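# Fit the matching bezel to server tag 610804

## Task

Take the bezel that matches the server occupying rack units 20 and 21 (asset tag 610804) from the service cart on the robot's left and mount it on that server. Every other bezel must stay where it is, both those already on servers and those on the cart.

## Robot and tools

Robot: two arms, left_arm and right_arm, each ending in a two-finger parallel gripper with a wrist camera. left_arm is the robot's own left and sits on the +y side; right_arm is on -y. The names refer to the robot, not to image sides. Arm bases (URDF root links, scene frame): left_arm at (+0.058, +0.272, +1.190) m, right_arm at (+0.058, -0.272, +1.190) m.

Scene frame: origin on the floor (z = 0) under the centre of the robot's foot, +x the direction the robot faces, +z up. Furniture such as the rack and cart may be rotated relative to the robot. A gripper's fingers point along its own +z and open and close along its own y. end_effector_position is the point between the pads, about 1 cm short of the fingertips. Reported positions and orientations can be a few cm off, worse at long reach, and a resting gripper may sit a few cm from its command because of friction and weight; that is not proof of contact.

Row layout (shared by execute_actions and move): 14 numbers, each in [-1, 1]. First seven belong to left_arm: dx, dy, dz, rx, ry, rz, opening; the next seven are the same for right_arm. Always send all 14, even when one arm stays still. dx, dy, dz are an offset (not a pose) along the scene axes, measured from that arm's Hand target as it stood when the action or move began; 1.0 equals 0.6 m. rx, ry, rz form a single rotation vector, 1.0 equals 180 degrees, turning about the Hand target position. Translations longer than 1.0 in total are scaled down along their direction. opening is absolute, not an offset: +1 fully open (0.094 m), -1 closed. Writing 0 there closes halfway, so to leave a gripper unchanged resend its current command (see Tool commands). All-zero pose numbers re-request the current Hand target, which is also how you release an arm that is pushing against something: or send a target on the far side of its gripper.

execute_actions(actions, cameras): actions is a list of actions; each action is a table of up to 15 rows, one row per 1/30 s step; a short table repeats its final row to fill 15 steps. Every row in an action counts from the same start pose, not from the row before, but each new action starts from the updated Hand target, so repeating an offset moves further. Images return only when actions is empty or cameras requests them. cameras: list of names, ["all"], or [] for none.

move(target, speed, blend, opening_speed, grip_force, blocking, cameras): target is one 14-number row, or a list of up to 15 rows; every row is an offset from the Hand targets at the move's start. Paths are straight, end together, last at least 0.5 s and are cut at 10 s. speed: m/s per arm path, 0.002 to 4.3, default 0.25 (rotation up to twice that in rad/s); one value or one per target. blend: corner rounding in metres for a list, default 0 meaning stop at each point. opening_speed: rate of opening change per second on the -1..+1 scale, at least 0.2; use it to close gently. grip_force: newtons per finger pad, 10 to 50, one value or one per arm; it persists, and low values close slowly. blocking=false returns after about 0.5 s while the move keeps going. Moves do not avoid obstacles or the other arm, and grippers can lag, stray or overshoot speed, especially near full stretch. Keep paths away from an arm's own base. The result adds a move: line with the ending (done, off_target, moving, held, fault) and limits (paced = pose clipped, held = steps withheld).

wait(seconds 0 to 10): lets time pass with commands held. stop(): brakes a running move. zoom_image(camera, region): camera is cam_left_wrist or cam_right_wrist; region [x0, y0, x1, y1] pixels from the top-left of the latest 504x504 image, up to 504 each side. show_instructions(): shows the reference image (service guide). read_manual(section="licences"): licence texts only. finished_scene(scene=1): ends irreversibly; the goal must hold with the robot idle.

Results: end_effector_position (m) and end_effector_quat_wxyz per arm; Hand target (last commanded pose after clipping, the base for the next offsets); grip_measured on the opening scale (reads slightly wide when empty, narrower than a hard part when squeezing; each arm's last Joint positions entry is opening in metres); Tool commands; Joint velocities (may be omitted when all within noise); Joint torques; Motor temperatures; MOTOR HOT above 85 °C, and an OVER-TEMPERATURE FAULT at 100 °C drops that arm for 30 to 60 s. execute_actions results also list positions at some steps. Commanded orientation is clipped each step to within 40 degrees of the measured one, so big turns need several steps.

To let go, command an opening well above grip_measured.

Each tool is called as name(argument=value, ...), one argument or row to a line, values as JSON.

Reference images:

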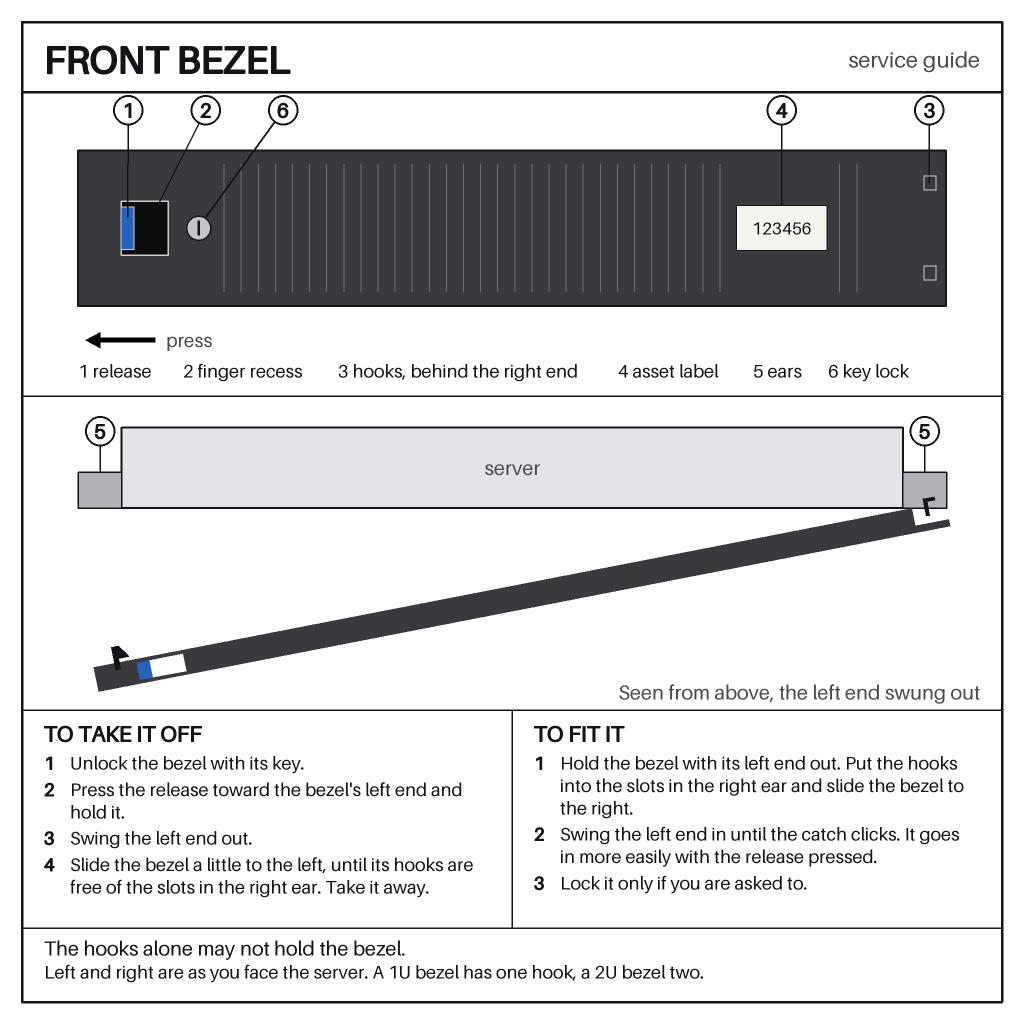

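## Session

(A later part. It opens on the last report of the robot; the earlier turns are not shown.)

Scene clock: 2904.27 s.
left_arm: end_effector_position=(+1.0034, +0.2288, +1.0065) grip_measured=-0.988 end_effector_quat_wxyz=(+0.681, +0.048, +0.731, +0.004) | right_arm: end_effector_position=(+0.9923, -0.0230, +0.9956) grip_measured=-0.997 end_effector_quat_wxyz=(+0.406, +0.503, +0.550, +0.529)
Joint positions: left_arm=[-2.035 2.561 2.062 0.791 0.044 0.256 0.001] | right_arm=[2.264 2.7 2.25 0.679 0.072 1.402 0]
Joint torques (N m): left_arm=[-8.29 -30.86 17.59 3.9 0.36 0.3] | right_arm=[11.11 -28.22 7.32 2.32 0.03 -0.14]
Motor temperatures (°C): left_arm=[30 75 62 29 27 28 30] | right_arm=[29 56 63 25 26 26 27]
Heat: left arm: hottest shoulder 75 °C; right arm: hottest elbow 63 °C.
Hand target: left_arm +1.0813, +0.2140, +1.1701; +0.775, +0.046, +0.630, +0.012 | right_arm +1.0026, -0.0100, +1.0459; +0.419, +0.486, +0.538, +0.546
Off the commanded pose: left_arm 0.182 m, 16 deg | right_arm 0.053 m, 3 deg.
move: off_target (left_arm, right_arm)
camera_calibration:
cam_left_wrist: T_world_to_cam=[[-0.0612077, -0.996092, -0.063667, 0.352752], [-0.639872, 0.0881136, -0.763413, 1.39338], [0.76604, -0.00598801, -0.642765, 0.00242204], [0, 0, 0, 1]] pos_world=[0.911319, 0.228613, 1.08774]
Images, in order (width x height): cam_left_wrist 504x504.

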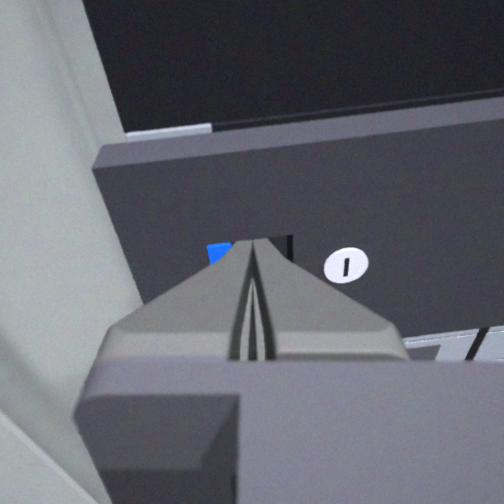

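move(
  target=[-0.02,-0.04,0.0,0,0,0,-1,-0.01,0,-0.01,0,0,0,-1],
  speed=0.05,
)

move(
  target=[0,-0.03,0.0,0,0,0,-1,0,0,-0.0,0,0,0,-1],
  speed=0.05,
  cameras=["cam_left_wrist"],
)

Scene clock: 2907.40 s.
left_arm: end_effector_position=(+1.0032, +0.2271, +1.0079) grip_measured=-0.988 end_effector_quat_wxyz=(+0.682, +0.043, +0.730, +0.018) | right_arm: end_effector_position=(+0.9874, -0.0224, +0.9892) grip_measured=-0.997 end_effector_quat_wxyz=(+0.404, +0.504, +0.553, +0.526)
Joint positions: left_arm=[-2.044 2.562 2.062 0.8 0.01 0.27 0.001] | right_arm=[2.264 2.699 2.233 0.686 0.072 1.402 0]
Joint torques (N m): left_arm=[-9.82 -30.74 16.24 4.23 0.73 0.28] | right_arm=[10.99 -27.93 7.31 2.84 0.03 -0.12]
Motor temperatures (°C): left_arm=[31 76 62 29 27 27 30] | right_arm=[29 58 62 25 26 26 27]
Heat: left arm: hottest shoulder 76 °C; right arm: hottest elbow 62 °C.
Hand target: left_arm +1.0693, +0.1897, +1.1703; +0.775, +0.046, +0.630, +0.011 | right_arm +0.9966, -0.0101, +1.0400; +0.419, +0.486, +0.538, +0.547
Off the commanded pose: left_arm 0.179 m, 16 deg | right_arm 0.053 m, 4 deg.
move: off_target (left_arm, right_arm)

Scene clock: 2908.33 s.
left_arm: end_effector_position=(+1.0030, +0.2256, +1.0104) grip_measured=-0.988 end_effector_quat_wxyz=(+0.685, +0.039, +0.727, +0.028) | right_arm: end_effector_position=(+0.9874, -0.0224, +0.9893) grip_measured=-0.997 end_effector_quat_wxyz=(+0.404, +0.504, +0.553, +0.526)
Joint positions: left_arm=[-2.05 2.564 2.062 0.814 -0.014 0.28 0.001] | right_arm=[2.264 2.699 2.233 0.687 0.072 1.402 0]
Joint torques (N m): left_arm=[-10.99 -30.51 16.28 3.89 0.96 0.29] | right_arm=[10.99 -27.69 7.15 2.85 0.05 -0.15]
Motor temperatures (°C): left_arm=[31 76 62 29 27 27 30] | right_arm=[29 59 62 25 26 26 27]
Heat: left arm: hottest shoulder 76 °C; right arm: hottest elbow 62 °C.
Hand target: left_arm +1.0693, +0.1717, +1.1702; +0.775, +0.046, +0.630, +0.011 | right_arm +0.9966, -0.0101, +1.0400; +0.419, +0.486, +0.538, +0.547
Off the commanded pose: left_arm 0.181 m, 15 deg | right_arm 0.053 m, 4 deg.
move: off_target (left_arm, right_arm)
camera_calibration:
cam_left_wrist: T_world_to_cam=[[-0.0145699, -0.996163, -0.0863008, 0.325751], [-0.633741, 0.0759599, -0.769807, 1.39937], [0.773408, 0.0434764, -0.632416, -0.0238781], [0, 0, 0, 1]] pos_world=[0.910053, 0.219243, 1.09026]
Images, in order (width x height): cam_left_wrist 504x504.

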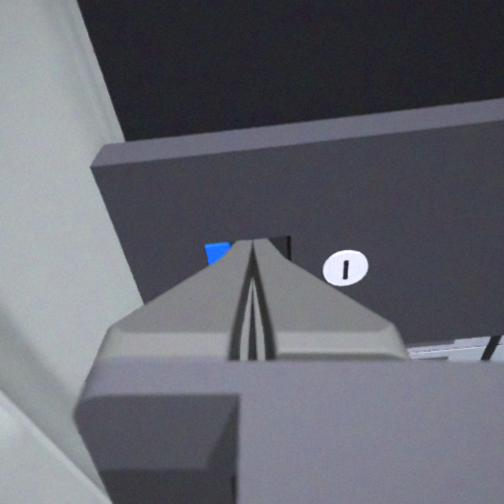

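move(
  target=[
    [-0.02,0.0,-0.03,0,0,0,-1,-0.08,0,-0.01,0,0,0,-1],
    [-0.02,0.0,-0.03,0,0,0,-1,-0.08,-0.26,-0.02,0,0,0,-1],
  ],
  speed=0.15,
  blend=[0.01,0],
  cameras=["all"],
)

Scene clock: 2923.33 s.
left_arm: end_effector_position=(+1.0008, +0.2192, +1.0094) grip_measured=-0.988 end_effector_quat_wxyz=(+0.689, +0.040, +0.723, +0.026) | right_arm: end_effector_position=(+0.9358, -0.1578, +0.9885) grip_measured=-0.997 end_effector_quat_wxyz=(+0.404, +0.495, +0.558, +0.530)
Joint positions: left_arm=[-2.057 2.572 2.062 0.834 -0.014 0.281 0.001] | right_arm=[2.099 2.492 1.801 0.915 -0.105 1.427 0]
Joint torques (N m): left_arm=[-10.34 -29.16 15.76 4.23 1.1 0.26] | right_arm=[6.42 -26.05 5.56 3.02 -0.12 0.16]
Motor temperatures (°C): left_arm=[31 73 63 29 27 27 30] | right_arm=[29 62 58 25 26 26 27]
Heat: left arm: hottest shoulder 73 °C; right arm: hottest shoulder 62 °C.
Hand target: left_arm +1.0573, +0.1718, +1.1520; +0.775, +0.046, +0.631, +0.011 | right_arm +0.9488, -0.1664, +1.0283; +0.420, +0.486, +0.537, +0.546
Off the commanded pose: left_arm 0.161 m, 15 deg | right_arm 0.042 m, 4 deg.
move: off_target (left_arm, right_arm)
camera_calibration:
cam_left_wrist: T_world_to_cam=[[-0.0172871, -0.9962, -0.0853628, 0.321088], [-0.623543, 0.0774808, -0.77794, 1.39543], [0.781598, 0.0397791, -0.622513, -0.0398124], [0, 0, 0, 1]] pos_world=[0.906776, 0.213333, 1.08818]
cam_right_wrist: T_world_to_cam=[[-0.129625, 0.0613152, -0.989666, 1.11058], [-0.721819, 0.678472, 0.136578, 0.650949], [0.679834, 0.732063, -0.0436881, -0.349449], [0, 0, 0, 1]] pos_world=[0.851393, -0.253927, 0.994929]

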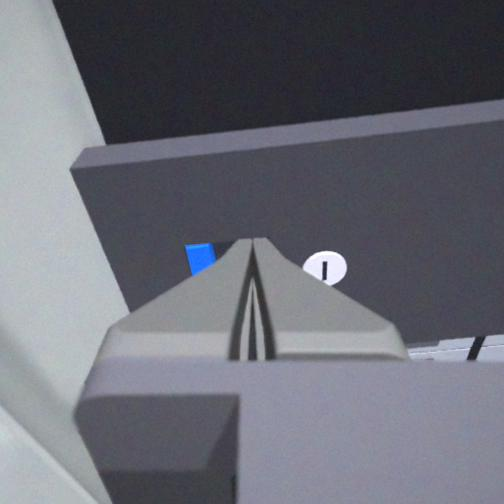

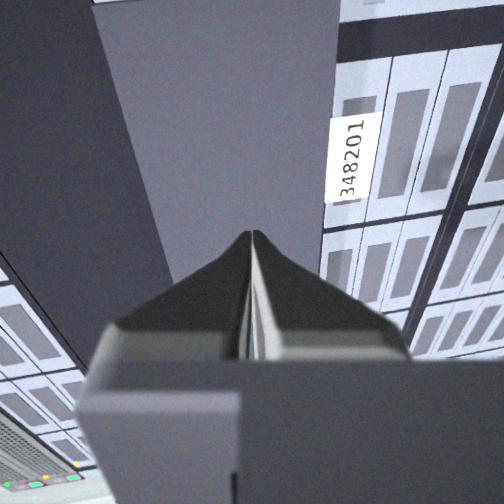

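move(
  target=[-0.0,-0.03,0,0,0,0,-1,-0.0,-0.05,-0.01,0,0,0,-1],
  speed=0.1,
  cameras=["all"],
)

Scene clock: 2926.30 s.
left_arm: end_effector_position=(+1.0002, +0.2183, +1.0099) grip_measured=-0.988 end_effector_quat_wxyz=(+0.690, +0.037, +0.722, +0.034) | right_arm: end_effector_position=(+0.9356, -0.1824, +0.9838) grip_measured=-0.997 end_effector_quat_wxyz=(+0.401, +0.495, +0.558, +0.532)
Joint positions: left_arm=[-2.061 2.574 2.062 0.842 -0.032 0.29 0.001] | right_arm=[2.063 2.49 1.796 0.92 -0.145 1.439 0]
Joint torques (N m): left_arm=[-11.63 -28.92 15.94 4.07 1.06 0.28] | right_arm=[5.48 -25.35 5.41 2.92 -0.14 0.15]
Motor temperatures (°C): left_arm=[31 74 63 29 28 27 29] | right_arm=[29 61 57 25 26 26 27]
Heat: left arm: hottest shoulder 74 °C; right arm: hottest shoulder 61 °C.
Hand target: left_arm +1.0573, +0.1539, +1.1523; +0.775, +0.046, +0.630, +0.012 | right_arm +0.9487, -0.1962, +1.0221; +0.419, +0.486, +0.538, +0.547
Off the commanded pose: left_arm 0.166 m, 15 deg | right_arm 0.043 m, 4 deg.
move: off_target (left_arm, right_arm)
camera_calibration:
cam_left_wrist: T_world_to_cam=[[-0.00284673, -0.995669, -0.0929224, 0.313369], [-0.621932, 0.0745278, -0.779517, 1.39617], [0.783066, 0.0555723, -0.61945, -0.0470859], [0, 0, 0, 1]] pos_world=[0.906084, 0.210575, 1.08829]
cam_right_wrist: T_world_to_cam=[[-0.129193, 0.0655667, -0.989449, 1.10748], [-0.725129, 0.674362, 0.139368, 0.667637], [0.676385, 0.735484, -0.0395789, -0.331765], [0, 0, 0, 1]] pos_world=[0.851603, -0.278835, 0.989617]

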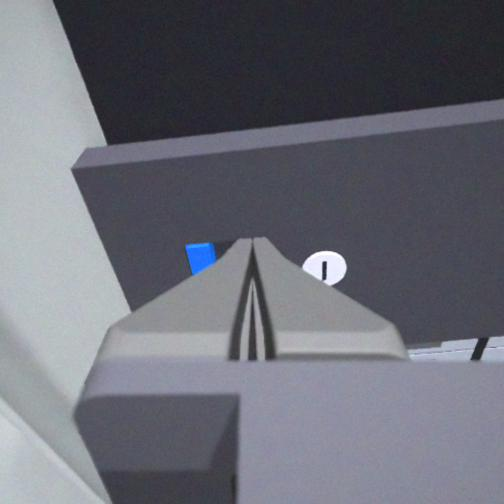

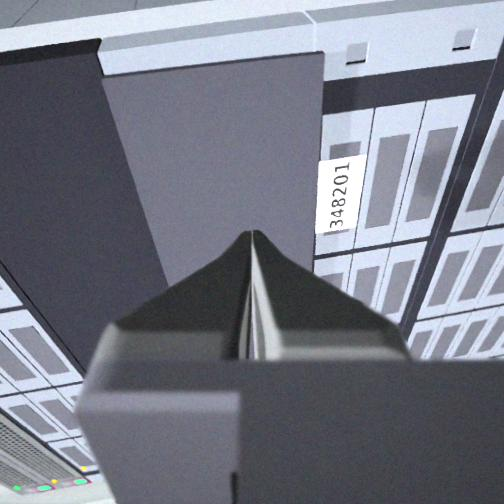

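zoom_image(
  camera="cam_right_wrist",
  region=[70, 0, 370, 150],
)

Scaled by 1.680.

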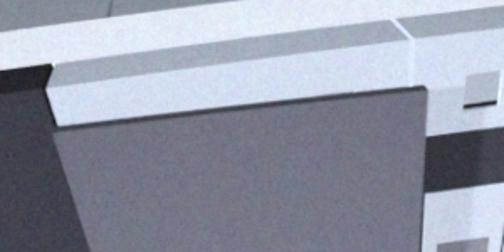

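zoom_image(
  camera="cam_right_wrist",
  region=[60, 10, 180, 110],
)

Scaled by 4.200.

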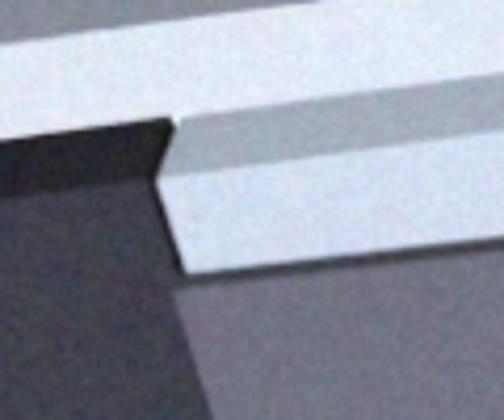

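move(
  target=[0,0,0,0,0,0,-1,0.1,0.01,-0.02,0,0,0,-1],
  speed=0.08,
  cameras=["all"],
)

Scene clock: 2960.37 s.
left_arm: end_effector_position=(+1.0001, +0.2183, +1.0096) grip_measured=-0.988 end_effector_quat_wxyz=(+0.690, +0.037, +0.722, +0.034) | right_arm: end_effector_position=(+0.9931, -0.1828, +0.9944) grip_measured=-0.997 end_effector_quat_wxyz=(+0.410, +0.489, +0.550, +0.538)
Joint positions: left_arm=[-2.061 2.574 2.062 0.842 -0.032 0.29 0.001] | right_arm=[2.063 2.577 2.055 0.777 -0.145 1.44 0]
Joint torques (N m): left_arm=[-11.63 -29.04 15.92 4.1 1.05 0.27] | right_arm=[6.07 -24.12 10.36 1.66 -0.03 0.15]
Motor temperatures (°C): left_arm=[31 75 65 29 28 27 29] | right_arm=[29 61 51 25 26 26 27]
Heat: left arm: hottest shoulder 75 °C; right arm: hottest shoulder 61 °C.
Hand target: left_arm +1.0573, +0.1539, +1.1521; +0.775, +0.046, +0.630, +0.011 | right_arm +1.0088, -0.1902, +1.0102; +0.419, +0.486, +0.538, +0.546
Off the commanded pose: left_arm 0.167 m, 15 deg | right_arm 0.023 m, 2 deg.
move: off_target (left_arm, right_arm)
camera_calibration:
cam_left_wrist: T_world_to_cam=[[-0.00302589, -0.995667, -0.0929425, 0.313524], [-0.622255, 0.0746316, -0.779249, 1.39585], [0.782809, 0.055476, -0.619784, -0.0465762], [0, 0, 0, 1]] pos_world=[0.905983, 0.210575, 1.08799]
cam_right_wrist: T_world_to_cam=[[-0.100704, 0.0674309, -0.992629, 1.10061], [-0.725016, 0.678262, 0.11963, 0.728427], [0.68133, 0.731719, -0.0194156, -0.395577], [0, 0, 0, 1]] pos_world=[0.908476, -0.278829, 0.99768]

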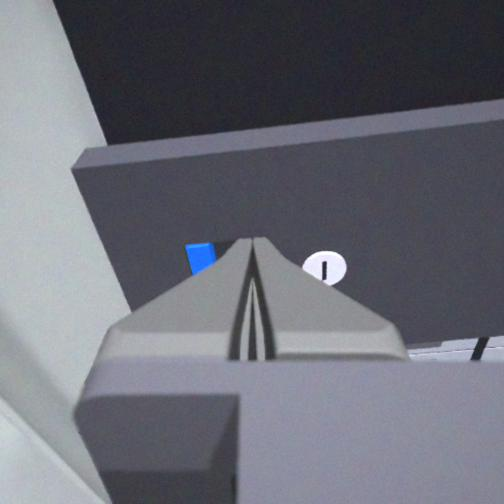

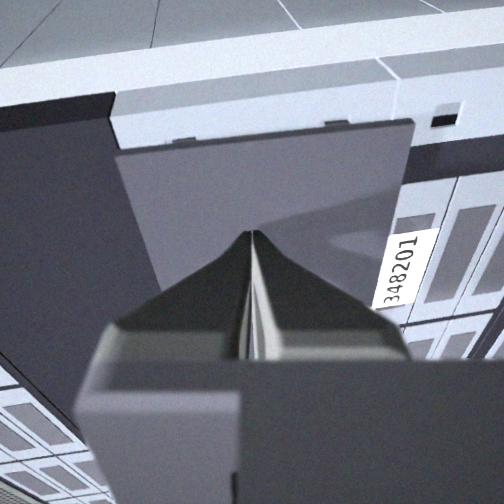

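zoom_image(
  camera="cam_right_wrist",
  region=[100, 50, 430, 190],
)

Scaled by 1.527.

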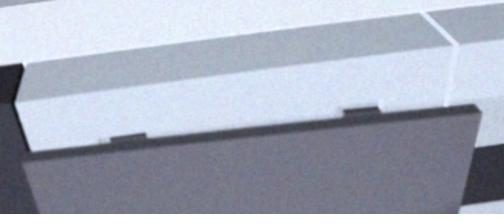

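move(
  target=[0,0,0,0,0,0,-1,0.02,0.0,-0.005,0,0,0,-1],
  speed=0.05,
  cameras=["cam_right_wrist"],
)

Scene clock: 2973.03 s.
left_arm: end_effector_position=(+0.9999, +0.2179, +1.0090) grip_measured=-0.988 end_effector_quat_wxyz=(+0.690, +0.037, +0.722, +0.034) | right_arm: end_effector_position=(+0.9992, -0.1827, +0.9949) grip_measured=-0.997 end_effector_quat_wxyz=(+0.411, +0.488, +0.549, +0.539)
Joint positions: left_arm=[-2.061 2.575 2.062 0.842 -0.032 0.29 0.001] | right_arm=[2.063 2.59 2.088 0.759 -0.146 1.44 0]
Joint torques (N m): left_arm=[-11.69 -29.04 15.9 4.08 1.09 0.28] | right_arm=[6.24 -23.12 12.85 0.91 -0.07 0.15]
Motor temperatures (°C): left_arm=[32 75 65 29 28 27 29] | right_arm=[28 60 52 25 26 26 27]
Heat: left arm: hottest shoulder 75 °C; right arm: hottest shoulder 60 °C.
Hand target: left_arm +1.0573, +0.1537, +1.1521; +0.775, +0.046, +0.631, +0.012 | right_arm +1.0207, -0.1902, +1.0072; +0.420, +0.486, +0.537, +0.546
Off the commanded pose: left_arm 0.167 m, 15 deg | right_arm 0.026 m, 2 deg.
move: off_target (left_arm, right_arm)
camera_calibration:
cam_right_wrist: T_world_to_cam=[[-0.0975946, 0.06754, -0.992932, 1.099], [-0.725279, 0.678366, 0.11743, 0.735209], [0.681503, 0.731613, -0.0172195, -0.402179], [0, 0, 0, 1]] pos_world=[0.914574, -0.278729, 0.997976]
Images, in order (width x height): cam_right_wrist 504x504.

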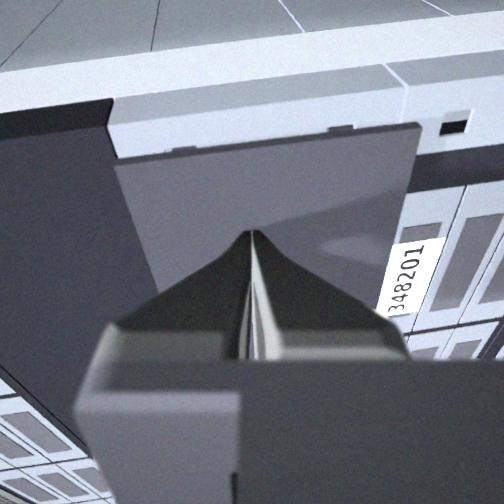

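move(
  target=[0,0,0,0,0,0,-1,0.02,0.0,-0.005,0,0,0,-1],
  speed=0.05,
  cameras=["cam_right_wrist"],
)

Scene clock: 2975.53 s.
left_arm: end_effector_position=(+0.9999, +0.2179, +1.0090) grip_measured=-0.988 end_effector_quat_wxyz=(+0.690, +0.037, +0.722, +0.034) | right_arm: end_effector_position=(+0.9996, -0.1813, +0.9908) grip_measured=-0.997 end_effector_quat_wxyz=(+0.410, +0.486, +0.550, +0.541)
Joint positions: left_arm=[-2.061 2.575 2.062 0.842 -0.032 0.29 0.001] | right_arm=[2.063 2.603 2.104 0.759 -0.153 1.44 0]
Joint torques (N m): left_arm=[-11.75 -29.1 15.92 4.1 1.08 0.27] | right_arm=[6.48 -22.71 15.66 -0.14 0.17 0.15]
Motor temperatures (°C): left_arm=[32 76 65 29 28 27 29] | right_arm=[28 59 52 25 26 26 27]
Heat: left arm: hottest shoulder 76 °C; right arm: hottest shoulder 59 °C.
Hand target: left_arm +1.0573, +0.1537, +1.1521; +0.775, +0.046, +0.631, +0.011 | right_arm +1.0328, -0.1900, +1.0043; +0.419, +0.486, +0.538, +0.547
Off the commanded pose: left_arm 0.167 m, 15 deg | right_arm 0.037 m, 2 deg.
move: off_target (left_arm, right_arm)
camera_calibration:
cam_right_wrist: T_world_to_cam=[[-0.0952958, 0.0675041, -0.993158, 1.09278], [-0.729929, 0.673638, 0.115825, 0.740395], [0.676848, 0.735972, -0.0149217, -0.400407], [0, 0, 0, 1]] pos_world=[0.915587, -0.277837, 0.993571]
Images, in order (width x height): cam_right_wrist 504x504.

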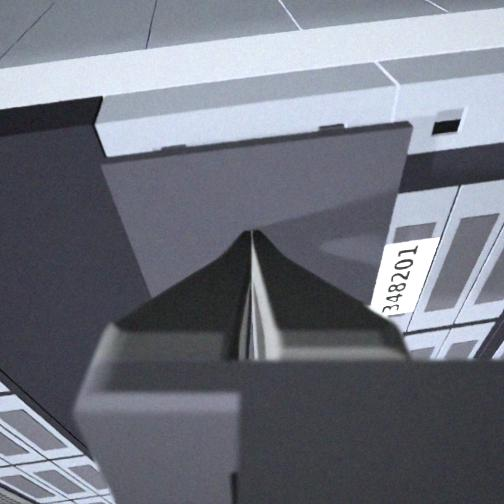

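zoom_image(
  camera="cam_right_wrist",
  region=[30, 60, 250, 200],
)

Scaled by 2.291.

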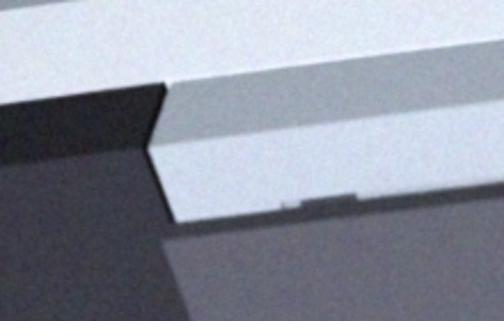

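zoom_image(
  camera="cam_right_wrist",
  region=[0, 80, 130, 190],
)

Scaled by 3.877.

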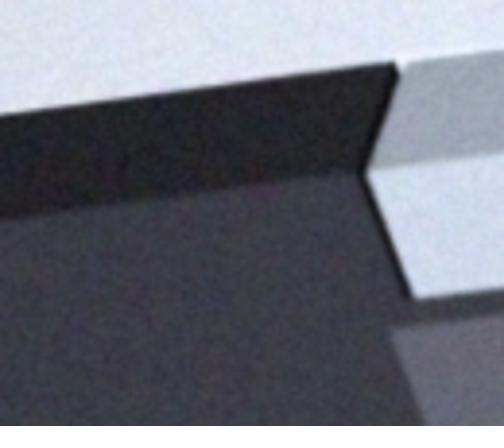

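move(
  target=[-0.02,0,-0.06,0,0,0,-1,-0.02,0.0,-0.0,0,0,0,-1],
  speed=0.1,
)

move(
  target=[-0.0,0,-0.03,0,0,0,-1,-0.0,0.0,-0.0,0,0,0,-1],
  speed=0.1,
  cameras=["all"],
)

Scene clock: 3017.70 s.
left_arm: end_effector_position=(+0.9976, +0.2172, +1.0083) grip_measured=-0.988 end_effector_quat_wxyz=(+0.709, +0.033, +0.703, +0.038) | right_arm: end_effector_position=(+0.9996, -0.1813, +0.9910) grip_measured=-0.997 end_effector_quat_wxyz=(+0.410, +0.486, +0.550, +0.542)
Joint positions: left_arm=[-2.062 2.607 2.085 0.905 -0.031 0.29 0.001] | right_arm=[2.063 2.603 2.104 0.76 -0.153 1.44 0]
Joint torques (N m): left_arm=[-11.16 -26.93 15.47 3.26 1.34 0.25] | right_arm=[6.53 -23.24 12.57 0.94 0.19 0.18]
Motor temperatures (°C): left_arm=[32 83 66 30 29 27 29] | right_arm=[28 54 59 25 25 26 27]
Heat: left arm: hottest shoulder 83 °C; right arm: hottest elbow 59 °C.
Hand target: left_arm +1.0453, +0.1538, +1.1164; +0.775, +0.046, +0.630, +0.011 | right_arm +1.0208, -0.1900, +1.0043; +0.419, +0.486, +0.537, +0.547
Off the commanded pose: left_arm 0.134 m, 12 deg | right_arm 0.026 m, 2 deg.
move: off_target (left_arm, right_arm)

Scene clock: 3018.63 s.
left_arm: end_effector_position=(+1.0009, +0.2169, +1.0064) grip_measured=-0.988 end_effector_quat_wxyz=(+0.720, +0.030, +0.692, +0.040) | right_arm: end_effector_position=(+0.9996, -0.1813, +0.9910) grip_measured=-0.997 end_effector_quat_wxyz=(+0.410, +0.486, +0.550, +0.542)
Joint positions: left_arm=[-2.061 2.641 2.133 0.924 -0.029 0.29 0.001] | right_arm=[2.063 2.603 2.104 0.76 -0.153 1.44 0]
Joint torques (N m): left_arm=[-10.81 -26.34 15.25 2.61 1.46 0.24] | right_arm=[6.12 -23.41 12.4 0.85 0.18 0.19]
Motor temperatures (°C): left_arm=[32 83 67 30 29 27 29] | right_arm=[28 54 59 25 25 26 27]
Heat: left arm: hottest shoulder 83 °C; right arm: hottest elbow 59 °C.
Hand target: left_arm +1.0453, +0.1539, +1.0981; +0.775, +0.046, +0.630, +0.011 | right_arm +1.0208, -0.1900, +1.0043; +0.419, +0.486, +0.537, +0.547
Off the commanded pose: left_arm 0.120 m, 10 deg | right_arm 0.026 m, 2 deg.
move: off_target (left_arm, right_arm)
camera_calibration:
cam_left_wrist: T_world_to_cam=[[0.01835, -0.995743, -0.0903227, 0.287726], [-0.554952, 0.0650014, -0.829339, 1.37913], [0.83168, 0.0653431, -0.551397, -0.169009], [0, 0, 0, 1]] pos_world=[0.900631, 0.207899, 1.07656]
cam_right_wrist: T_world_to_cam=[[-0.0945839, 0.0675428, -0.993223, 1.0923], [-0.729923, 0.673731, 0.115326, 0.740898], [0.676954, 0.735884, -0.014423, -0.401023], [0, 0, 0, 1]] pos_world=[0.915587, -0.277837, 0.99367]

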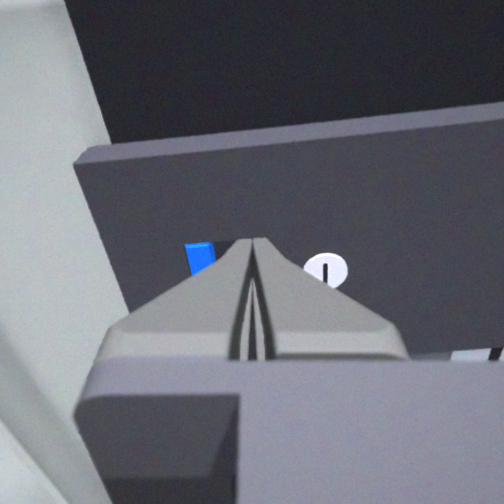

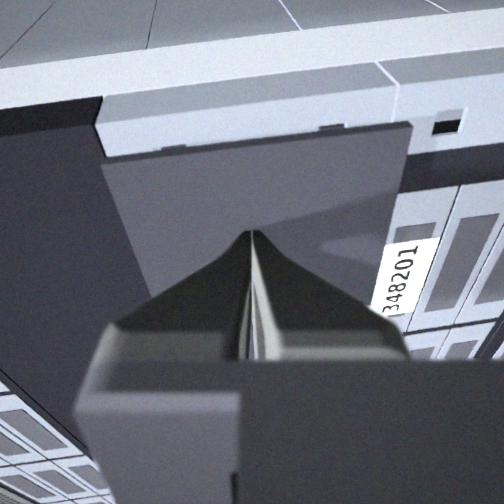

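move(
  target=[-0.01,0,-0.06,0,0.01,0,-1,-0.0,0.0,-0.0,0,0,0,-1],
  speed=0.1,
  cameras=["cam_left_wrist"],
)

Scene clock: 3022.03 s.
left_arm: end_effector_position=(+1.0016, +0.2172, +1.0042) grip_measured=-0.988 end_effector_quat_wxyz=(+0.731, +0.027, +0.681, +0.042) | right_arm: end_effector_position=(+0.9996, -0.1813, +0.9910) grip_measured=-0.997 end_effector_quat_wxyz=(+0.410, +0.486, +0.550, +0.542)
Joint positions: left_arm=[-2.061 2.672 2.17 0.951 -0.029 0.29 0.001] | right_arm=[2.063 2.603 2.104 0.76 -0.153 1.44 0]
Joint torques (N m): left_arm=[-10.4 -24.47 14.98 1.32 1.47 0.2] | right_arm=[6.3 -23.47 12.49 0.94 0.18 0.16]
Motor temperatures (°C): left_arm=[32 82 68 29 29 27 29] | right_arm=[28 54 59 25 25 26 27]
Heat: left arm: hottest shoulder 82 °C; right arm: hottest elbow 59 °C.
Hand target: left_arm +1.0393, +0.1540, +1.0622; +0.765, +0.046, +0.643, +0.011 | right_arm +1.0208, -0.1900, +1.0043; +0.419, +0.486, +0.537, +0.547
Off the commanded pose: left_arm 0.094 m, 7 deg | right_arm 0.026 m, 2 deg.
move: off_target (left_arm, right_arm)
camera_calibration:
cam_left_wrist: T_world_to_cam=[[0.0282059, -0.995628, -0.0890514, 0.276732], [-0.528269, 0.060783, -0.846899, 1.36948], [0.848609, 0.0709306, -0.524244, -0.216162], [0, 0, 0, 1]] pos_world=[0.899084, 0.207614, 1.07113]
Images, in order (width x height): cam_left_wrist 504x504.

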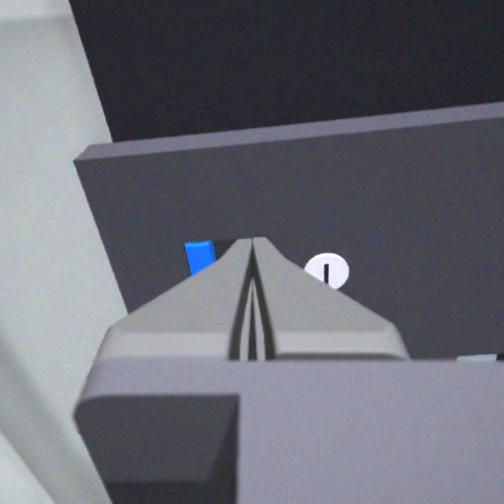

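move(
  target=[-0.01,0,-0.05,0,0.02,0,-1,-0.01,0.0,-0.0,0,0,0,-1],
  speed=0.1,
  cameras=["cam_left_wrist"],
)

Scene clock: 3025.17 s.
left_arm: end_effector_position=(+1.0013, +0.2169, +1.0016) grip_measured=-0.988 end_effector_quat_wxyz=(+0.729, +0.027, +0.683, +0.042) | right_arm: end_effector_position=(+0.9998, -0.1816, +0.9923) grip_measured=-0.997 end_effector_quat_wxyz=(+0.412, +0.484, +0.549, +0.543)
Joint positions: left_arm=[-2.061 2.674 2.171 0.945 -0.031 0.29 0.001] | right_arm=[2.063 2.603 2.104 0.766 -0.153 1.44 0]
Joint torques (N m): left_arm=[-10.23 -23.3 14.31 0.28 1.15 0.14] | right_arm=[6.36 -24.18 10.73 1.33 0.18 0.19]
Motor temperatures (°C): left_arm=[32 81 68 29 29 27 29] | right_arm=[28 54 59 25 25 26 27]
Heat: left arm: hottest shoulder 81 °C; right arm: hottest elbow 59 °C.
Hand target: left_arm +1.0333, +0.1539, +1.0323; +0.744, +0.046, +0.666, +0.009 | right_arm +1.0147, -0.1900, +1.0042; +0.419, +0.486, +0.538, +0.547
Off the commanded pose: left_arm 0.077 m, 5 deg | right_arm 0.021 m, 2 deg.
move: off_target (left_arm, right_arm)
camera_calibration:
cam_left_wrist: T_world_to_cam=[[0.0275712, -0.995621, -0.089323, 0.277117], [-0.533753, 0.0608895, -0.843446, 1.36919], [0.845191, 0.0709312, -0.529736, -0.208359], [0, 0, 0, 1]] pos_world=[0.899274, 0.207314, 1.06922]
Images, in order (width x height): cam_left_wrist 504x504.

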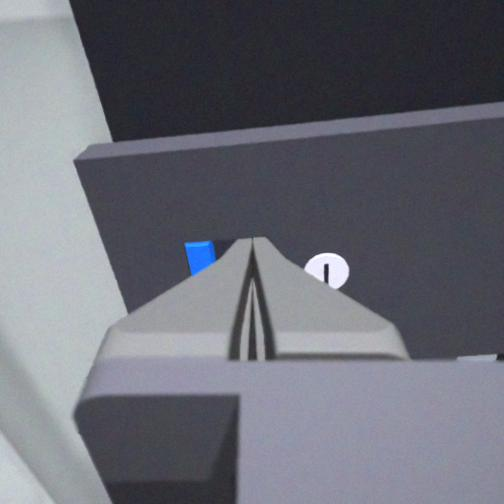

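move(
  target=[-0.01,0.01,-0.03,0,0.0,0,-1,-0.02,0.0,-0.0,0,0,0,-1],
  speed=0.1,
  cameras=["cam_left_wrist"],
)

Scene clock: 3102.47 s.
left_arm: end_effector_position=(+1.0011, +0.2172, +0.9999) grip_measured=-0.988 end_effector_quat_wxyz=(+0.738, +0.026, +0.673, +0.043) | right_arm: end_effector_position=(+0.9977, -0.1819, +0.9893) grip_measured=-0.997 end_effector_quat_wxyz=(+0.412, +0.487, +0.549, +0.540)
Joint positions: left_arm=[-2.059 2.697 2.198 0.968 -0.026 0.29 0.001] | right_arm=[2.063 2.603 2.096 0.768 -0.149 1.44 0]
Joint torques (N m): left_arm=[-9.41 -22.3 14.04 -0.09 1.35 0.1] | right_arm=[6.24 -25.35 6.84 2.62 0.07 0.19]
Motor temperatures (°C): left_arm=[32 74 70 29 30 26 29] | right_arm=[28 53 55 25 25 26 27]
Heat: left arm: hottest shoulder 74 °C; right arm: hottest elbow 55 °C.
Hand target: left_arm +1.0272, +0.1600, +1.0140; +0.744, +0.046, +0.666, +0.009 | right_arm +1.0027, -0.1900, +1.0042; +0.419, +0.486, +0.538, +0.547
Off the commanded pose: left_arm 0.065 m, 5 deg | right_arm 0.018 m, 2 deg.
move: off_target (left_arm, right_arm)
camera_calibration:
cam_left_wrist: T_world_to_cam=[[0.0313838, -0.995552, -0.0888381, 0.272929], [-0.511356, 0.0603763, -0.857245, 1.35905], [0.858796, 0.0723315, -0.507187, -0.245487], [0, 0, 0, 1]] pos_world=[0.897215, 0.207417, 1.06478]
Images, in order (width x height): cam_left_wrist 504x504.

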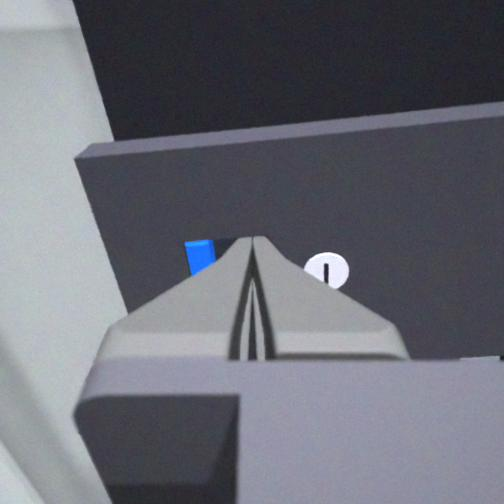

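move(
  target=[0.05,0.03,-0.01,0,0.0,0,-1,0.03,0.0,-0.0,0,0,0,-1],
  speed=0.08,
)

move(
  target=[0.04,0.02,0.0,0,0.0,0,-1,0.0,0.0,-0.0,0,0,0,-1],
  speed=0.08,
  cameras=["all"],
)

Scene clock: 3105.73 s.
left_arm: end_effector_position=(+1.0028, +0.2166, +0.9902) grip_measured=-0.988 end_effector_quat_wxyz=(+0.749, +0.032, +0.661, +0.040) | right_arm: end_effector_position=(+0.9992, -0.1818, +0.9886) grip_measured=-0.997 end_effector_quat_wxyz=(+0.409, +0.489, +0.551, +0.539)
Joint positions: left_arm=[-2.053 2.753 2.273 0.978 0.002 0.29 0.001] | right_arm=[2.063 2.604 2.103 0.754 -0.149 1.44 0]
Joint torques (N m): left_arm=[-8.06 -23.41 17.36 -2.95 1.1 -0.02] | right_arm=[6.24 -23.71 12.56 1.17 0.03 0.14]
Motor temperatures (°C): left_arm=[32 74 69 29 30 26 29] | right_arm=[28 53 55 25 25 26 27]
Heat: left arm: hottest shoulder 74 °C; right arm: hottest elbow 55 °C.
Hand target: left_arm +1.0573, +0.1778, +1.0082; +0.744, +0.046, +0.666, +0.009 | right_arm +1.0207, -0.1900, +1.0042; +0.419, +0.486, +0.538, +0.547
Off the commanded pose: left_arm 0.069 m, 4 deg | right_arm 0.028 m, 2 deg.
move: off_target (left_arm, right_arm)

Scene clock: 3106.80 s.
left_arm: end_effector_position=(+1.0034, +0.2173, +0.9900) grip_measured=-0.988 end_effector_quat_wxyz=(+0.757, +0.038, +0.652, +0.037) | right_arm: end_effector_position=(+0.9992, -0.1818, +0.9886) grip_measured=-0.997 end_effector_quat_wxyz=(+0.409, +0.489, +0.551, +0.539)
Joint positions: left_arm=[-2.048 2.774 2.302 0.99 0.023 0.29 0.001] | right_arm=[2.063 2.604 2.103 0.754 -0.149 1.44 0]
Joint torques (N m): left_arm=[-7.41 -24.18 19 -4.74 0.76 -0.09] | right_arm=[6.89 -23.59 12.67 1.16 0.02 0.18]
Motor temperatures (°C): left_arm=[32 74 69 29 30 26 29] | right_arm=[28 53 55 25 25 26 27]
Heat: left arm: hottest shoulder 74 °C; right arm: hottest elbow 55 °C.
Hand target: left_arm +1.0812, +0.1897, +1.0080; +0.744, +0.046, +0.666, +0.009 | right_arm +1.0207, -0.1900, +1.0042; +0.419, +0.486, +0.538, +0.547
Off the commanded pose: left_arm 0.085 m, 4 deg | right_arm 0.028 m, 2 deg.
move: off_target (left_arm, right_arm)
camera_calibration:
cam_left_wrist: T_world_to_cam=[[0.00863097, -0.995283, -0.096633, 0.302583], [-0.460195, 0.0818413, -0.884037, 1.32219], [0.887776, 0.0521002, -0.457318, -0.326702], [0, 0, 0, 1]] pos_world=[0.895894, 0.209967, 1.0487]
cam_right_wrist: T_world_to_cam=[[-0.102297, 0.0671196, -0.992487, 1.09688], [-0.72665, 0.676334, 0.120635, 0.733162], [0.679349, 0.733531, -0.0204142, -0.397327], [0, 0, 0, 1]] pos_world=[0.914883, -0.278032, 0.992082]

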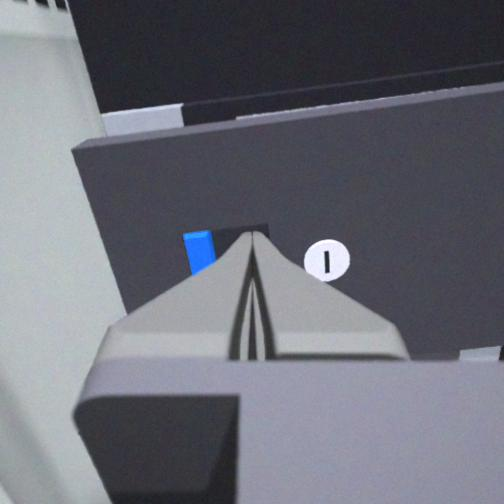

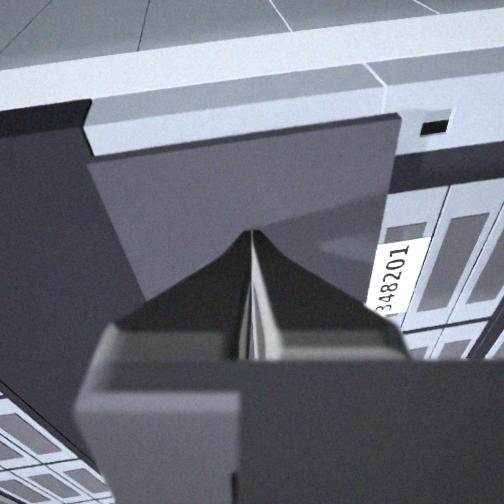

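move(
  target=[-0.0,0.0,0.05,0,0.0,0,-1,0.0,0.0,-0.0,0,0,0,-1],
  speed=0.08,
  cameras=["cam_left_wrist"],
)

Scene clock: 3112.10 s.
left_arm: end_effector_position=(+1.0035, +0.2174, +0.9911) grip_measured=-0.988 end_effector_quat_wxyz=(+0.752, +0.038, +0.657, +0.035) | right_arm: end_effector_position=(+0.9992, -0.1818, +0.9886) grip_measured=-0.997 end_effector_quat_wxyz=(+0.409, +0.489, +0.551, +0.539)
Joint positions: left_arm=[-2.048 2.758 2.282 0.981 0.024 0.289 0.001] | right_arm=[2.063 2.604 2.103 0.754 -0.149 1.44 0]
Joint torques (N m): left_arm=[-7.88 -28.4 14.37 -4.11 0.52 -0.05] | right_arm=[5.89 -23.18 12.42 1.11 0.01 0.15]
Motor temperatures (°C): left_arm=[32 72 69 29 29 26 29] | right_arm=[28 53 56 25 25 26 27]
Heat: left arm: hottest shoulder 72 °C; right arm: hottest elbow 56 °C.
Hand target: left_arm +1.0813, +0.1897, +1.0381; +0.744, +0.046, +0.666, +0.009 | right_arm +1.0207, -0.1900, +1.0042; +0.419, +0.486, +0.538, +0.547
Off the commanded pose: left_arm 0.095 m, 3 deg | right_arm 0.028 m, 2 deg.
move: off_target (left_arm, right_arm)
camera_calibration:
cam_left_wrist: T_world_to_cam=[[0.00423175, -0.995394, -0.0957706, 0.306385], [-0.471804, 0.0824544, -0.87784, 1.32868], [0.881693, 0.0488998, -0.469282, -0.307582], [0, 0, 0, 1]] pos_world=[0.896775, 0.210459, 1.05137]
Images, in order (width x height): cam_left_wrist 504x504.

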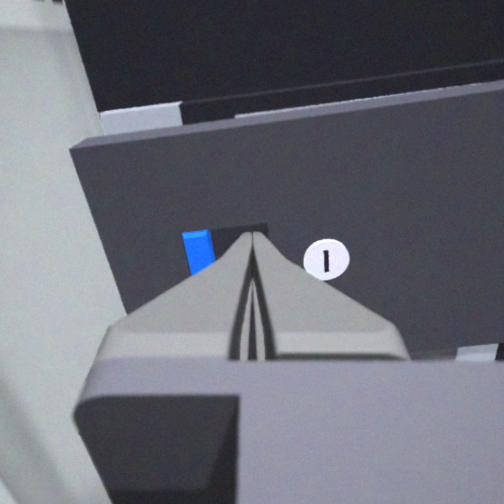

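move(
  target=[-0.0,0.0,0.04,0,0.0,0,-1,0.0,0.0,-0.0,0,0,0,-1],
  speed=0.08,
  cameras=["cam_left_wrist"],
)

Scene clock: 3114.40 s.
left_arm: end_effector_position=(+1.0037, +0.2177, +0.9905) grip_measured=-0.988 end_effector_quat_wxyz=(+0.732, +0.042, +0.680, +0.029) | right_arm: end_effector_position=(+0.9992, -0.1818, +0.9886) grip_measured=-0.997 end_effector_quat_wxyz=(+0.409, +0.489, +0.551, +0.539)
Joint positions: left_arm=[-2.048 2.709 2.219 0.931 0.022 0.286 0.001] | right_arm=[2.063 2.604 2.103 0.754 -0.149 1.44 0]
Joint torques (N m): left_arm=[-8.12 -29.04 14.98 -2.45 0.4 0.01] | right_arm=[6.77 -23.71 12.41 1.09 0.04 0.16]
Motor temperatures (°C): left_arm=[32 72 69 29 29 26 29] | right_arm=[28 53 56 25 25 26 27]
Heat: left arm: hottest shoulder 72 °C; right arm: hottest elbow 56 °C.
Hand target: left_arm +1.0812, +0.1897, +1.0621; +0.744, +0.046, +0.666, +0.009 | right_arm +1.0207, -0.1900, +1.0042; +0.419, +0.486, +0.538, +0.547
Off the commanded pose: left_arm 0.109 m, 3 deg | right_arm 0.028 m, 2 deg.
move: off_target (left_arm, right_arm)
camera_calibration:
cam_left_wrist: T_world_to_cam=[[-0.0118493, -0.99558, -0.0931682, 0.320189], [-0.525281, 0.0854805, -0.846624, 1.35035], [0.850846, 0.0389076, -0.523972, -0.22069], [0, 0, 0, 1]] pos_world=[0.900879, 0.211932, 1.05743]
Images, in order (width x height): cam_left_wrist 504x504.

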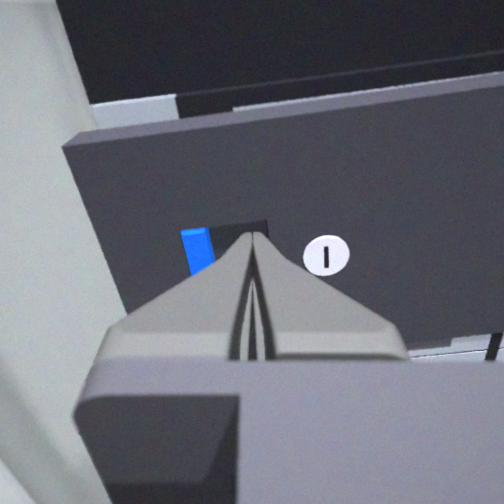

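move(
  target=[-0.03,0.0,0.015,0,-0.0,0,-1,0.0,0.0,-0.0,0,0,0,-1],
  speed=0.08,
  cameras=["cam_left_wrist"],
)

Scene clock: 3118.57 s.
left_arm: end_effector_position=(+1.0033, +0.2180, +0.9902) grip_measured=-0.988 end_effector_quat_wxyz=(+0.714, +0.045, +0.698, +0.025) | right_arm: end_effector_position=(+0.9992, -0.1818, +0.9886) grip_measured=-0.997 end_effector_quat_wxyz=(+0.409, +0.489, +0.551, +0.539)
Joint positions: left_arm=[-2.048 2.671 2.172 0.888 0.019 0.286 0.001] | right_arm=[2.063 2.604 2.103 0.754 -0.149 1.44 0]
Joint torques (N m): left_arm=[-8.41 -28.28 14.43 -0.25 0.39 0.02] | right_arm=[6.36 -23.36 12.42 1.07 0.05 0.18]
Motor temperatures (°C): left_arm=[31 71 68 29 29 26 29] | right_arm=[28 53 56 25 25 26 27]
Heat: left arm: hottest shoulder 71 °C; right arm: hottest elbow 56 °C.
Hand target: left_arm +1.0633, +0.1897, +1.0713; +0.744, +0.046, +0.666, +0.009 | right_arm +1.0207, -0.1900, +1.0042; +0.419, +0.486, +0.538, +0.547
Off the commanded pose: left_arm 0.105 m, 5 deg | right_arm 0.028 m, 2 deg.
move: off_target (left_arm, right_arm)
camera_calibration:
cam_left_wrist: T_world_to_cam=[[-0.0240295, -0.995428, -0.0924478, 0.331975], [-0.567729, 0.0897038, -0.818314, 1.36343], [0.822865, 0.0328216, -0.567288, -0.148214], [0, 0, 0, 1]] pos_world=[0.903994, 0.213017, 1.06232]
Images, in order (width x height): cam_left_wrist 504x504.

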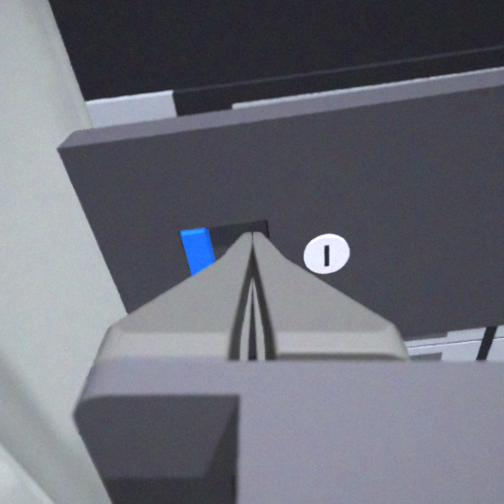

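move(
  target=[-0.035,0.0,0.01,0,-0.02,0,-1,0.0,0.0,-0.0,0,0,0,-1],
  speed=0.08,
  cameras=["cam_left_wrist"],
)

Scene clock: 3120.97 s.
left_arm: end_effector_position=(+1.0023, +0.2179, +0.9911) grip_measured=-0.988 end_effector_quat_wxyz=(+0.712, +0.046, +0.700, +0.024) | right_arm: end_effector_position=(+0.9992, -0.1818, +0.9886) grip_measured=-0.997 end_effector_quat_wxyz=(+0.409, +0.489, +0.551, +0.539)
Joint positions: left_arm=[-2.048 2.662 2.159 0.886 0.021 0.286 0.001] | right_arm=[2.063 2.604 2.103 0.754 -0.149 1.44 0]
Joint torques (N m): left_arm=[-8.35 -26.58 14.42 2.91 0.85 0.03] | right_arm=[5.66 -23.65 12.63 1.24 0.03 0.19]
Motor temperatures (°C): left_arm=[31 70 69 29 29 26 29] | right_arm=[28 53 56 25 25 26 27]
Heat: left arm: hottest shoulder 70 °C; right arm: hottest elbow 56 °C.
Hand target: left_arm +1.0422, +0.1897, +1.0770; +0.765, +0.046, +0.643, +0.011 | right_arm +1.0207, -0.1900, +1.0042; +0.419, +0.486, +0.538, +0.547
Off the commanded pose: left_arm 0.099 m, 9 deg | right_arm 0.028 m, 2 deg.
move: off_target (left_arm, right_arm)
camera_calibration:
cam_left_wrist: T_world_to_cam=[[-0.0273359, -0.995345, -0.0924153, 0.335117], [-0.571532, 0.0914109, -0.815473, 1.36426], [0.820124, 0.0305266, -0.57137, -0.139621], [0, 0, 0, 1]] pos_world=[0.903385, 0.213111, 1.06371]
Images, in order (width x height): cam_left_wrist 504x504.

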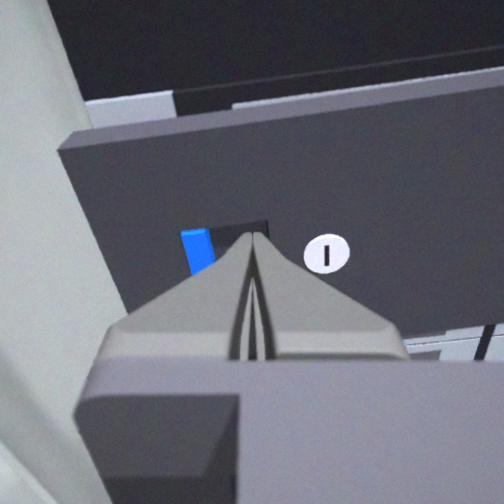

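move(
  target=[-0.02,0.0,0.03,0,0,0,-1,0.0,0.0,-0.0,0,0,0,-1],
  speed=0.08,
  cameras=["cam_left_wrist"],
)

Scene clock: 3123.27 s.
left_arm: end_effector_position=(+1.0023, +0.2181, +0.9923) grip_measured=-0.988 end_effector_quat_wxyz=(+0.714, +0.046, +0.698, +0.025) | right_arm: end_effector_position=(+0.9992, -0.1818, +0.9886) grip_measured=-0.997 end_effector_quat_wxyz=(+0.409, +0.489, +0.551, +0.539)
Joint positions: left_arm=[-2.048 2.662 2.159 0.891 0.021 0.286 0.001] | right_arm=[2.063 2.604 2.103 0.754 -0.149 1.44 0]
Joint torques (N m): left_arm=[-8.64 -29.63 9.84 3.19 0.68 0.05] | right_arm=[6.12 -23 12.64 1.14 0.01 0.22]
Motor temperatures (°C): left_arm=[31 70 69 29 29 26 29] | right_arm=[28 53 57 25 25 26 27]
Heat: left arm: hottest shoulder 70 °C; right arm: hottest elbow 57 °C.
Hand target: left_arm +1.0302, +0.1897, +1.0950; +0.765, +0.046, +0.643, +0.011 | right_arm +1.0207, -0.1900, +1.0042; +0.419, +0.486, +0.538, +0.547
Off the commanded pose: left_arm 0.110 m, 9 deg | right_arm 0.028 m, 2 deg.
move: off_target (left_arm, right_arm)
camera_calibration:
cam_left_wrist: T_world_to_cam=[[-0.0260264, -0.99537, -0.0925276, 0.334315], [-0.567605, 0.0909059, -0.818267, 1.36413], [0.82289, 0.0312226, -0.567343, -0.145832], [0, 0, 0, 1]] pos_world=[0.902993, 0.213313, 1.06442]
Images, in order (width x height): cam_left_wrist 504x504.

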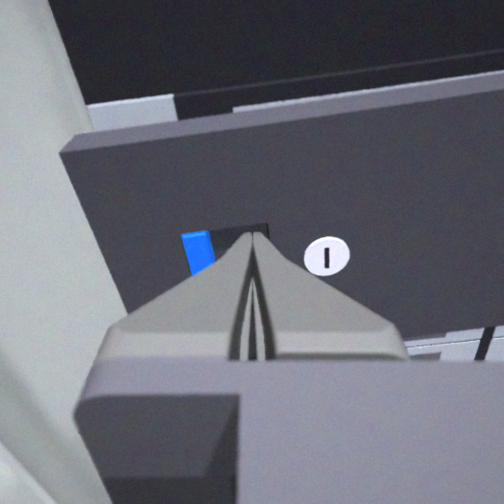

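move(
  target=[0.0,0.0,0.03,0,0,0,-1,0.0,0.0,-0.0,0,0,0,-1],
  speed=0.08,
)

move(
  target=[0.0,0.0,0.02,0,0,0,-1,0.0,0.0,-0.0,0,0,0,-1],
  speed=0.08,
  cameras=["cam_left_wrist"],
)

Scene clock: 3125.73 s.
left_arm: end_effector_position=(+1.0018, +0.2181, +1.0042) grip_measured=-0.988 end_effector_quat_wxyz=(+0.713, +0.047, +0.699, +0.023) | right_arm: end_effector_position=(+0.9992, -0.1818, +0.9886) grip_measured=-0.997 end_effector_quat_wxyz=(+0.409, +0.489, +0.551, +0.539)
Joint positions: left_arm=[-2.05 2.627 2.12 0.893 0.021 0.286 0.001] | right_arm=[2.063 2.604 2.103 0.754 -0.149 1.44 0]
Joint torques (N m): left_arm=[-8.88 -30.21 9.59 3.04 0.53 0.07] | right_arm=[6.01 -23.06 12.55 1.07 0.01 0.18]
Motor temperatures (°C): left_arm=[31 70 68 29 29 26 29] | right_arm=[28 53 57 25 25 26 27]
Heat: left arm: hottest shoulder 70 °C; right arm: hottest elbow 57 °C.
Hand target: left_arm +1.0302, +0.1897, +1.1130; +0.765, +0.046, +0.643, +0.011 | right_arm +1.0207, -0.1900, +1.0042; +0.419, +0.486, +0.538, +0.547
Off the commanded pose: left_arm 0.116 m, 9 deg | right_arm 0.028 m, 2 deg.
move: off_target (left_arm, right_arm)

Scene clock: 3126.57 s.
left_arm: end_effector_position=(+0.9989, +0.2178, +1.0077) grip_measured=-0.988 end_effector_quat_wxyz=(+0.709, +0.047, +0.703, +0.023) | right_arm: end_effector_position=(+0.9992, -0.1818, +0.9886) grip_measured=-0.997 end_effector_quat_wxyz=(+0.409, +0.489, +0.551, +0.539)
Joint positions: left_arm=[-2.052 2.605 2.088 0.893 0.019 0.286 0.001] | right_arm=[2.063 2.604 2.103 0.754 -0.149 1.44 0]
Joint torques (N m): left_arm=[-8.76 -30.68 9.81 3.1 0.52 0.08] | right_arm=[7 -23.36 12.71 1.07 0.05 0.19]
Motor temperatures (°C): left_arm=[31 70 68 29 29 26 29] | right_arm=[28 53 57 25 25 26 27]
Heat: left arm: hottest shoulder 70 °C; right arm: hottest elbow 57 °C.
Hand target: left_arm +1.0302, +0.1898, +1.1253; +0.765, +0.046, +0.643, +0.011 | right_arm +1.0207, -0.1900, +1.0042; +0.419, +0.486, +0.538, +0.547
Off the commanded pose: left_arm 0.125 m, 9 deg | right_arm 0.028 m, 2 deg.
move: off_target (left_arm, right_arm)
camera_calibration:
cam_left_wrist: T_world_to_cam=[[-0.0305069, -0.995387, -0.0909613, 0.338222], [-0.577885, 0.0918169, -0.810937, 1.37745], [0.815548, 0.0278259, -0.57802, -0.11556], [0, 0, 0, 1]] pos_world=[0.90057, 0.213404, 1.08099]
Images, in order (width x height): cam_left_wrist 504x504.

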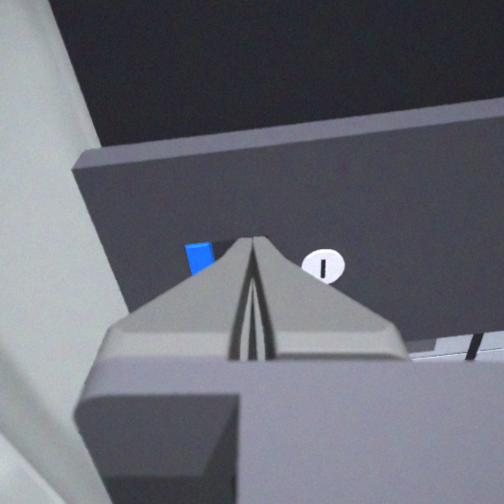

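move(
  target=[0.0,0.0,-0.12,0,0.0,0,-1,0.0,0.0,-0.0,0,0,0,-1],
  speed=0.15,
)

move(
  target=[0.01,0.0,-0.04,0,0.01,0,-1,0.0,0.0,-0.0,0,0,0,-1],
  speed=0.1,
  cameras=["cam_left_wrist"],
)

Scene clock: 3130.73 s.
left_arm: end_effector_position=(+1.0014, +0.2170, +1.0026) grip_measured=-0.988 end_effector_quat_wxyz=(+0.733, +0.043, +0.678, +0.027) | right_arm: end_effector_position=(+0.9992, -0.1818, +0.9886) grip_measured=-0.997 end_effector_quat_wxyz=(+0.409, +0.489, +0.551, +0.539)
Joint positions: left_arm=[-2.051 2.672 2.169 0.947 0.024 0.285 0.001] | right_arm=[2.063 2.604 2.103 0.754 -0.149 1.44 0]
Joint torques (N m): left_arm=[-7.77 -24.35 14.05 1.94 0.91 0.02] | right_arm=[6.01 -23.47 12.66 1.11 0.01 0.15]
Motor temperatures (°C): left_arm=[31 69 67 29 29 26 29] | right_arm=[28 53 57 25 25 26 27]
Heat: left arm: hottest shoulder 69 °C; right arm: hottest elbow 57 °C.
Hand target: left_arm +1.0302, +0.1897, +1.0533; +0.765, +0.046, +0.642, +0.011 | right_arm +1.0207, -0.1900, +1.0042; +0.419, +0.486, +0.538, +0.547
Off the commanded pose: left_arm 0.064 m, 6 deg | right_arm 0.028 m, 2 deg.
move: off_target (left_arm, right_arm)

Scene clock: 3131.53 s.
left_arm: end_effector_position=(+1.0019, +0.2169, +1.0000) grip_measured=-0.988 end_effector_quat_wxyz=(+0.742, +0.040, +0.668, +0.029) | right_arm: end_effector_position=(+0.9992, -0.1818, +0.9886) grip_measured=-0.997 end_effector_quat_wxyz=(+0.409, +0.489, +0.551, +0.539)
Joint positions: left_arm=[-2.05 2.702 2.207 0.968 0.024 0.283 0.001] | right_arm=[2.063 2.604 2.103 0.754 -0.149 1.44 0]
Joint torques (N m): left_arm=[-7.53 -23.47 15.41 -0.27 0.81 0.02] | right_arm=[6.18 -23.3 12.55 1.05 0.02 0.19]
Motor temperatures (°C): left_arm=[31 69 67 29 29 26 29] | right_arm=[28 53 57 25 25 26 27]
Heat: left arm: hottest shoulder 69 °C; right arm: hottest elbow 57 °C.
Hand target: left_arm +1.0362, +0.1898, +1.0293; +0.755, +0.046, +0.654, +0.010 | right_arm +1.0207, -0.1900, +1.0042; +0.419, +0.486, +0.538, +0.547
Off the commanded pose: left_arm 0.053 m, 3 deg | right_arm 0.028 m, 2 deg.
move: off_target (left_arm, right_arm)
camera_calibration:
cam_left_wrist: T_world_to_cam=[[-0.00781184, -0.995934, -0.0897422, 0.312828], [-0.498499, 0.0816769, -0.863034, 1.34784], [0.866855, 0.0379945, -0.49711, -0.256891], [0, 0, 0, 1]] pos_world=[0.897027, 0.211229, 1.0636]
Images, in order (width x height): cam_left_wrist 504x504.

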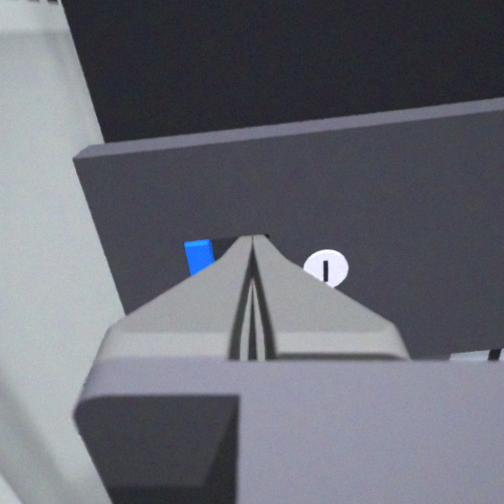

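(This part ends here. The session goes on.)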